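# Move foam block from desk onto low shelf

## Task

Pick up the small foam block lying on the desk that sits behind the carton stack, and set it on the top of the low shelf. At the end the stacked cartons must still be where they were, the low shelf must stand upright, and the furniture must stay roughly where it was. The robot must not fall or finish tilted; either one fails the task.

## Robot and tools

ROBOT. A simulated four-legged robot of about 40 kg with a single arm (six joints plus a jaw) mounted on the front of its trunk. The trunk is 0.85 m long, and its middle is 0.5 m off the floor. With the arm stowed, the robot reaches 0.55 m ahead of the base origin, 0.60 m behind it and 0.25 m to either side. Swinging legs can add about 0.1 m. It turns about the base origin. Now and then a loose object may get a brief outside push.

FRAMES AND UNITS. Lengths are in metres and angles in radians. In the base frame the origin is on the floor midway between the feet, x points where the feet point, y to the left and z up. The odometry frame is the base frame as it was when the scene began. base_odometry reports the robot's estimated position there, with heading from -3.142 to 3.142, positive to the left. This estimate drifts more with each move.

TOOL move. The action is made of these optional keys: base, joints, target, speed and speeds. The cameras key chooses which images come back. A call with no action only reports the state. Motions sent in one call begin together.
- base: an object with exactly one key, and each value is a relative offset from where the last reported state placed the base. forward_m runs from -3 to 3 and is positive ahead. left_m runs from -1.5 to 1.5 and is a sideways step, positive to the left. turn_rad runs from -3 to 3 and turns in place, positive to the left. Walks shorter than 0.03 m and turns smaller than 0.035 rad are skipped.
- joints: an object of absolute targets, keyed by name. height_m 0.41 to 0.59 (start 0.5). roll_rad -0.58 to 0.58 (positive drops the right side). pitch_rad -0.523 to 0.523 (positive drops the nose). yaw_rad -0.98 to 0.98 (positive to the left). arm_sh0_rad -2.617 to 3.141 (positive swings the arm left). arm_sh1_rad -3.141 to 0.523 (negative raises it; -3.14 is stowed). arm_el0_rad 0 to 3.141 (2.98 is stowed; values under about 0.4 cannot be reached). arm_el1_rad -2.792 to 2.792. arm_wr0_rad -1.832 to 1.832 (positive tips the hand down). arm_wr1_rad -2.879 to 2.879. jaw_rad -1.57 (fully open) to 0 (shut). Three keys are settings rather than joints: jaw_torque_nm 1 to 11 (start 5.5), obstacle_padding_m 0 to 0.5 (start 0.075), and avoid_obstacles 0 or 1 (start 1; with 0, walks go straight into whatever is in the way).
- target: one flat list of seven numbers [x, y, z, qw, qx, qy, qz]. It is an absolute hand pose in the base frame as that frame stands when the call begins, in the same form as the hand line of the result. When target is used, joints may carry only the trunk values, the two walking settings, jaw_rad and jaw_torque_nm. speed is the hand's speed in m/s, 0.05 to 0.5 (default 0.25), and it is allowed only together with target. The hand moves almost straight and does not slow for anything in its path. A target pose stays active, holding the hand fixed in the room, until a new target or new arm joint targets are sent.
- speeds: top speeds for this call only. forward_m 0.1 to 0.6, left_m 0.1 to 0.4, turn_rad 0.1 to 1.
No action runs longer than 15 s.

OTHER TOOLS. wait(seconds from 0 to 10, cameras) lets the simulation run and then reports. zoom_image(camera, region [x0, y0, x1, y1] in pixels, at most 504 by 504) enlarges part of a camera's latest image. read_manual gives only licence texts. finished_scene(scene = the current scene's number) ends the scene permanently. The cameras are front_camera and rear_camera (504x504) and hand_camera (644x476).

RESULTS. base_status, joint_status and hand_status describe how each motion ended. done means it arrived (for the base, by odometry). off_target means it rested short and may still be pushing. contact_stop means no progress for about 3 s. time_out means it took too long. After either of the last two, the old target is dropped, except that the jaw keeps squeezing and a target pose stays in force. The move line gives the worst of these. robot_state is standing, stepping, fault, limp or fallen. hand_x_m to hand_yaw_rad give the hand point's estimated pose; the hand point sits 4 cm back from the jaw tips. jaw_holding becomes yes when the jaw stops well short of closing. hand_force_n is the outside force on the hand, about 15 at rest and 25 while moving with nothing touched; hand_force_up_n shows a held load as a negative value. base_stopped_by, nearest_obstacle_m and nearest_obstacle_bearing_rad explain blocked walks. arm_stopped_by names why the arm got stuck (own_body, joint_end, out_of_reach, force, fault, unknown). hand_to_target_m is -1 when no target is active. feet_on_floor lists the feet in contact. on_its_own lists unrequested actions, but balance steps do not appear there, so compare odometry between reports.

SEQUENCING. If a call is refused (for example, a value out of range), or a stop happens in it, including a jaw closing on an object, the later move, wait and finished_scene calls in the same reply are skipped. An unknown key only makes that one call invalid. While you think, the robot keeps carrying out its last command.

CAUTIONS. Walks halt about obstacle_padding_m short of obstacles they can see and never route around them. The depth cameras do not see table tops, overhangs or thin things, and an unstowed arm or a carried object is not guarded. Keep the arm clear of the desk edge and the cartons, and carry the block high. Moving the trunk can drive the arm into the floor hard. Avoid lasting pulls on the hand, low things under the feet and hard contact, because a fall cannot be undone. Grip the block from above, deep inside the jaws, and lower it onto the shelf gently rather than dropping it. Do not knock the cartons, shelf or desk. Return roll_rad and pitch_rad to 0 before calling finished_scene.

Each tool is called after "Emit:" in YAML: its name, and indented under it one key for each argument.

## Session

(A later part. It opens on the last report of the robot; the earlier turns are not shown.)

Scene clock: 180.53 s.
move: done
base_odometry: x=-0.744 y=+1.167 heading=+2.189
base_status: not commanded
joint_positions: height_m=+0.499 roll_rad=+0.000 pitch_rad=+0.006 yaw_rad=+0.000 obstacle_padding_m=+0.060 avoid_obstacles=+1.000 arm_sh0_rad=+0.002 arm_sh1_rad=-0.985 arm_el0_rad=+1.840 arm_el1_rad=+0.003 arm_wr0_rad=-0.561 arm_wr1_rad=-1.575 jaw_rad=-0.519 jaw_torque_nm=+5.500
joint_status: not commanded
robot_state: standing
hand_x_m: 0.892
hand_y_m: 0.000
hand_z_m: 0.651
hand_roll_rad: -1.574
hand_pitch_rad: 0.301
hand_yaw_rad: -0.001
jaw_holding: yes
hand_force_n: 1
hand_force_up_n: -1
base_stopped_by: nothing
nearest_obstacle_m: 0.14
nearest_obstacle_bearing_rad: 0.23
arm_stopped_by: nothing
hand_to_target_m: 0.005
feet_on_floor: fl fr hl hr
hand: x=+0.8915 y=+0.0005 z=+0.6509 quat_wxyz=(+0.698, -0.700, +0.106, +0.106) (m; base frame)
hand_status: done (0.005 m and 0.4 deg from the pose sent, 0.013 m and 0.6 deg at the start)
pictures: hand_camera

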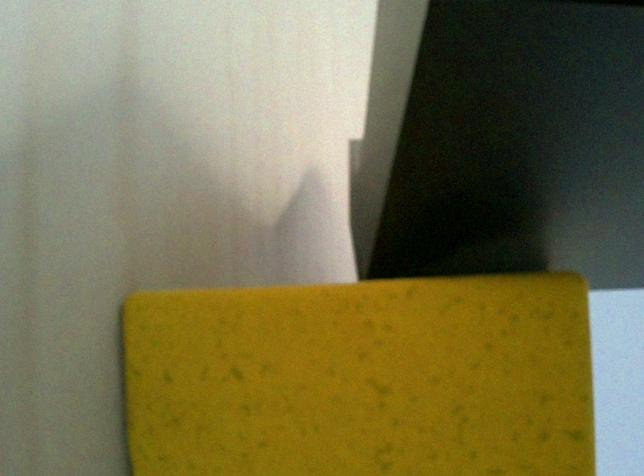

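Emit:
move:
  target: [0.895, 0.0, 0.641, 0.6994, -0.6994, 0.1039, 0.1039]
  speed: 0.05
  cameras: ["hand_camera"]

Scene clock: 185.33 s.
move: done
base_odometry: x=-0.745 y=+1.167 heading=+2.189
base_status: not commanded
joint_positions: height_m=+0.499 roll_rad=+0.000 pitch_rad=+0.006 yaw_rad=+0.001 obstacle_padding_m=+0.060 avoid_obstacles=+1.000 arm_sh0_rad=+0.002 arm_sh1_rad=-0.976 arm_el0_rad=+1.839 arm_el1_rad=+0.003 arm_wr0_rad=-0.583 arm_wr1_rad=-1.573 jaw_rad=-0.519 jaw_torque_nm=+5.500
joint_status: not commanded
robot_state: standing
hand_x_m: 0.892
hand_y_m: 0.001
hand_z_m: 0.650
hand_roll_rad: -1.573
hand_pitch_rad: 0.286
hand_yaw_rad: -0.001
jaw_holding: yes
hand_force_n: 4
hand_force_up_n: 3
base_stopped_by: nothing
nearest_obstacle_m: 0.14
nearest_obstacle_bearing_rad: 0.23
arm_stopped_by: nothing
hand_to_target_m: 0.010
feet_on_floor: fl fr hl hr
hand: x=+0.8925 y=+0.0005 z=+0.6502 quat_wxyz=(+0.699, -0.701, +0.101, +0.100) (m; base frame)
hand_status: done (0.010 m and 0.5 deg from the pose sent, 0.011 m and 0.4 deg at the start)
pictures: hand_camera

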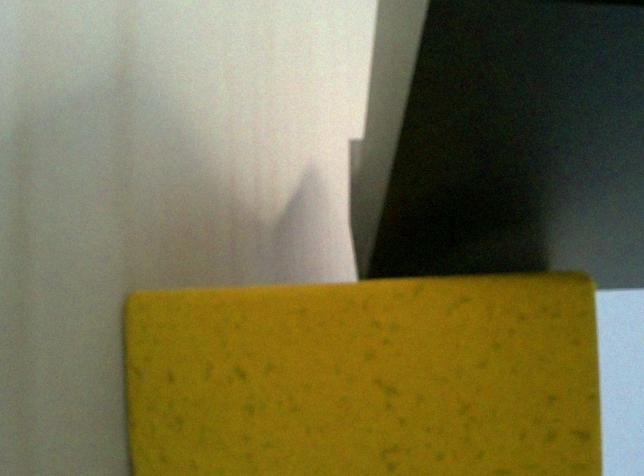

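Emit:
move:
  joints: {"jaw_rad": -1.2}
  cameras: ["hand_camera"]

Emit:
move:
  target: [0.893, -0.008, 0.655, 0.6994, -0.6994, 0.1039, 0.1039]
  speed: 0.05
  cameras: []

Emit:
move:
  target: [0.85, -0.008, 0.8, 0.6994, -0.6994, 0.1039, 0.1039]
  speed: 0.1
  cameras: ["front_camera", "hand_camera"]

Scene clock: 189.70 s.
move: done
base_odometry: x=-0.744 y=+1.167 heading=+2.189
base_status: not commanded
joint_positions: height_m=+0.498 roll_rad=-0.001 pitch_rad=+0.006 yaw_rad=+0.000 obstacle_padding_m=+0.060 avoid_obstacles=+1.000 arm_sh0_rad=+0.001 arm_sh1_rad=-0.965 arm_el0_rad=+1.839 arm_el1_rad=+0.003 arm_wr0_rad=-0.586 arm_wr1_rad=-1.573 jaw_rad=-1.199 jaw_torque_nm=+5.500
joint_status: all done
robot_state: standing
hand_x_m: 0.892
hand_y_m: 0.000
hand_z_m: 0.643
hand_roll_rad: -1.574
hand_pitch_rad: 0.294
hand_yaw_rad: -0.002
jaw_holding: no
hand_force_n: 2
hand_force_up_n: -1
base_stopped_by: nothing
nearest_obstacle_m: 0.14
nearest_obstacle_bearing_rad: 0.23
arm_stopped_by: nothing
hand_to_target_m: 0.004
feet_on_floor: fl fr hl hr
hand: x=+0.8920 y=+0.0001 z=+0.6430 quat_wxyz=(+0.699, -0.700, +0.104, +0.103) (m; base frame)
hand_status: not commanded
pictures: hand_camera

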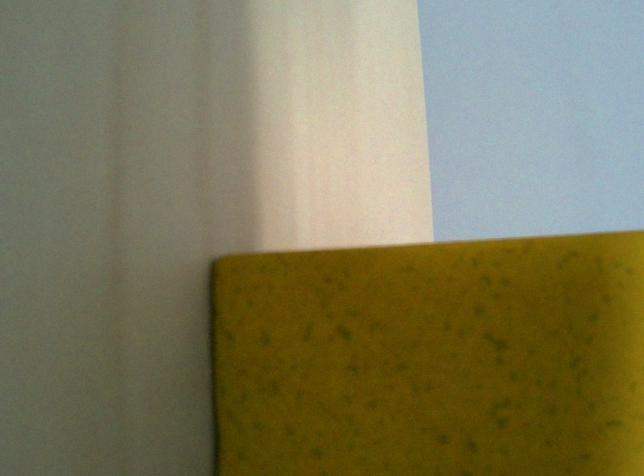

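Scene clock: 190.23 s.
move: done
base_odometry: x=-0.744 y=+1.168 heading=+2.189
base_status: not commanded
joint_positions: height_m=+0.499 roll_rad=-0.001 pitch_rad=+0.006 yaw_rad=+0.000 obstacle_padding_m=+0.060 avoid_obstacles=+1.000 arm_sh0_rad=-0.010 arm_sh1_rad=-0.984 arm_el0_rad=+1.838 arm_el1_rad=-0.016 arm_wr0_rad=-0.567 arm_wr1_rad=-1.562 jaw_rad=-1.200 jaw_torque_nm=+5.500
joint_status: not commanded
robot_state: standing
hand_x_m: 0.892
hand_y_m: -0.006
hand_z_m: 0.653
hand_roll_rad: -1.575
hand_pitch_rad: 0.293
hand_yaw_rad: -0.003
jaw_holding: no
hand_force_n: 2
hand_force_up_n: -1
base_stopped_by: nothing
nearest_obstacle_m: 0.14
nearest_obstacle_bearing_rad: 0.23
arm_stopped_by: nothing
hand_to_target_m: 0.003
feet_on_floor: fl fr hl hr
hand: x=+0.8919 y=-0.0061 z=+0.6532 quat_wxyz=(+0.698, -0.701, +0.104, +0.102) (m; base frame)
hand_status: done (0.003 m and 0.3 deg from the pose sent, 0.015 m and 0.2 deg at the start)
pictures: none
No camera images: "cameras" was empty.

Scene clock: 192.30 s.
move: done
base_odometry: x=-0.745 y=+1.167 heading=+2.189
base_status: not commanded
joint_positions: height_m=+0.499 roll_rad=+0.000 pitch_rad=+0.006 yaw_rad=+0.000 obstacle_padding_m=+0.060 avoid_obstacles=+1.000 arm_sh0_rad=-0.015 arm_sh1_rad=-1.316 arm_el0_rad=+1.889 arm_el1_rad=-0.055 arm_wr0_rad=-0.289 arm_wr1_rad=-1.525 jaw_rad=-1.200 jaw_torque_nm=+5.500
joint_status: not commanded
robot_state: standing
hand_x_m: 0.857
hand_y_m: -0.007
hand_z_m: 0.798
hand_roll_rad: -1.574
hand_pitch_rad: 0.291
hand_yaw_rad: 0.000
jaw_holding: no
hand_force_n: 6
hand_force_up_n: -1
base_stopped_by: nothing
nearest_obstacle_m: 0.14
nearest_obstacle_bearing_rad: 0.23
arm_stopped_by: nothing
hand_to_target_m: 0.008
feet_on_floor: fl fr hl hr
hand: x=+0.8573 y=-0.0070 z=+0.7984 quat_wxyz=(+0.698, -0.701, +0.103, +0.103) (m; base frame)
hand_status: done (0.008 m and 0.3 deg from the pose sent, 0.153 m and 0.3 deg at the start)
pictures: front_camera, hand_camera

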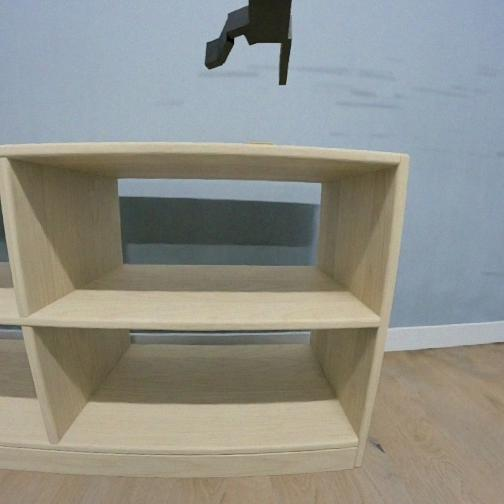

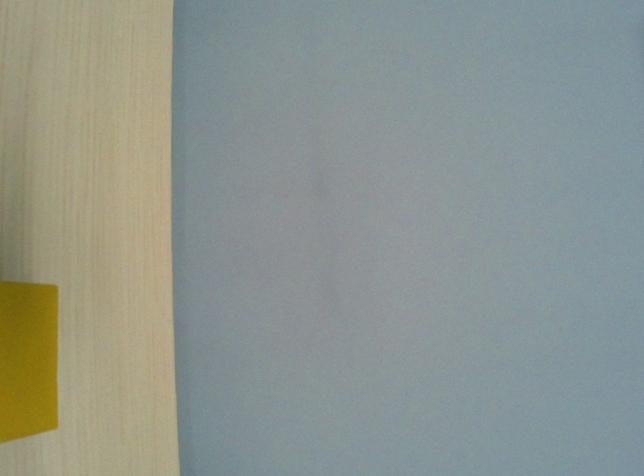

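Emit:
finished_scene:
  scene: 3

The scene is finished: the task was done.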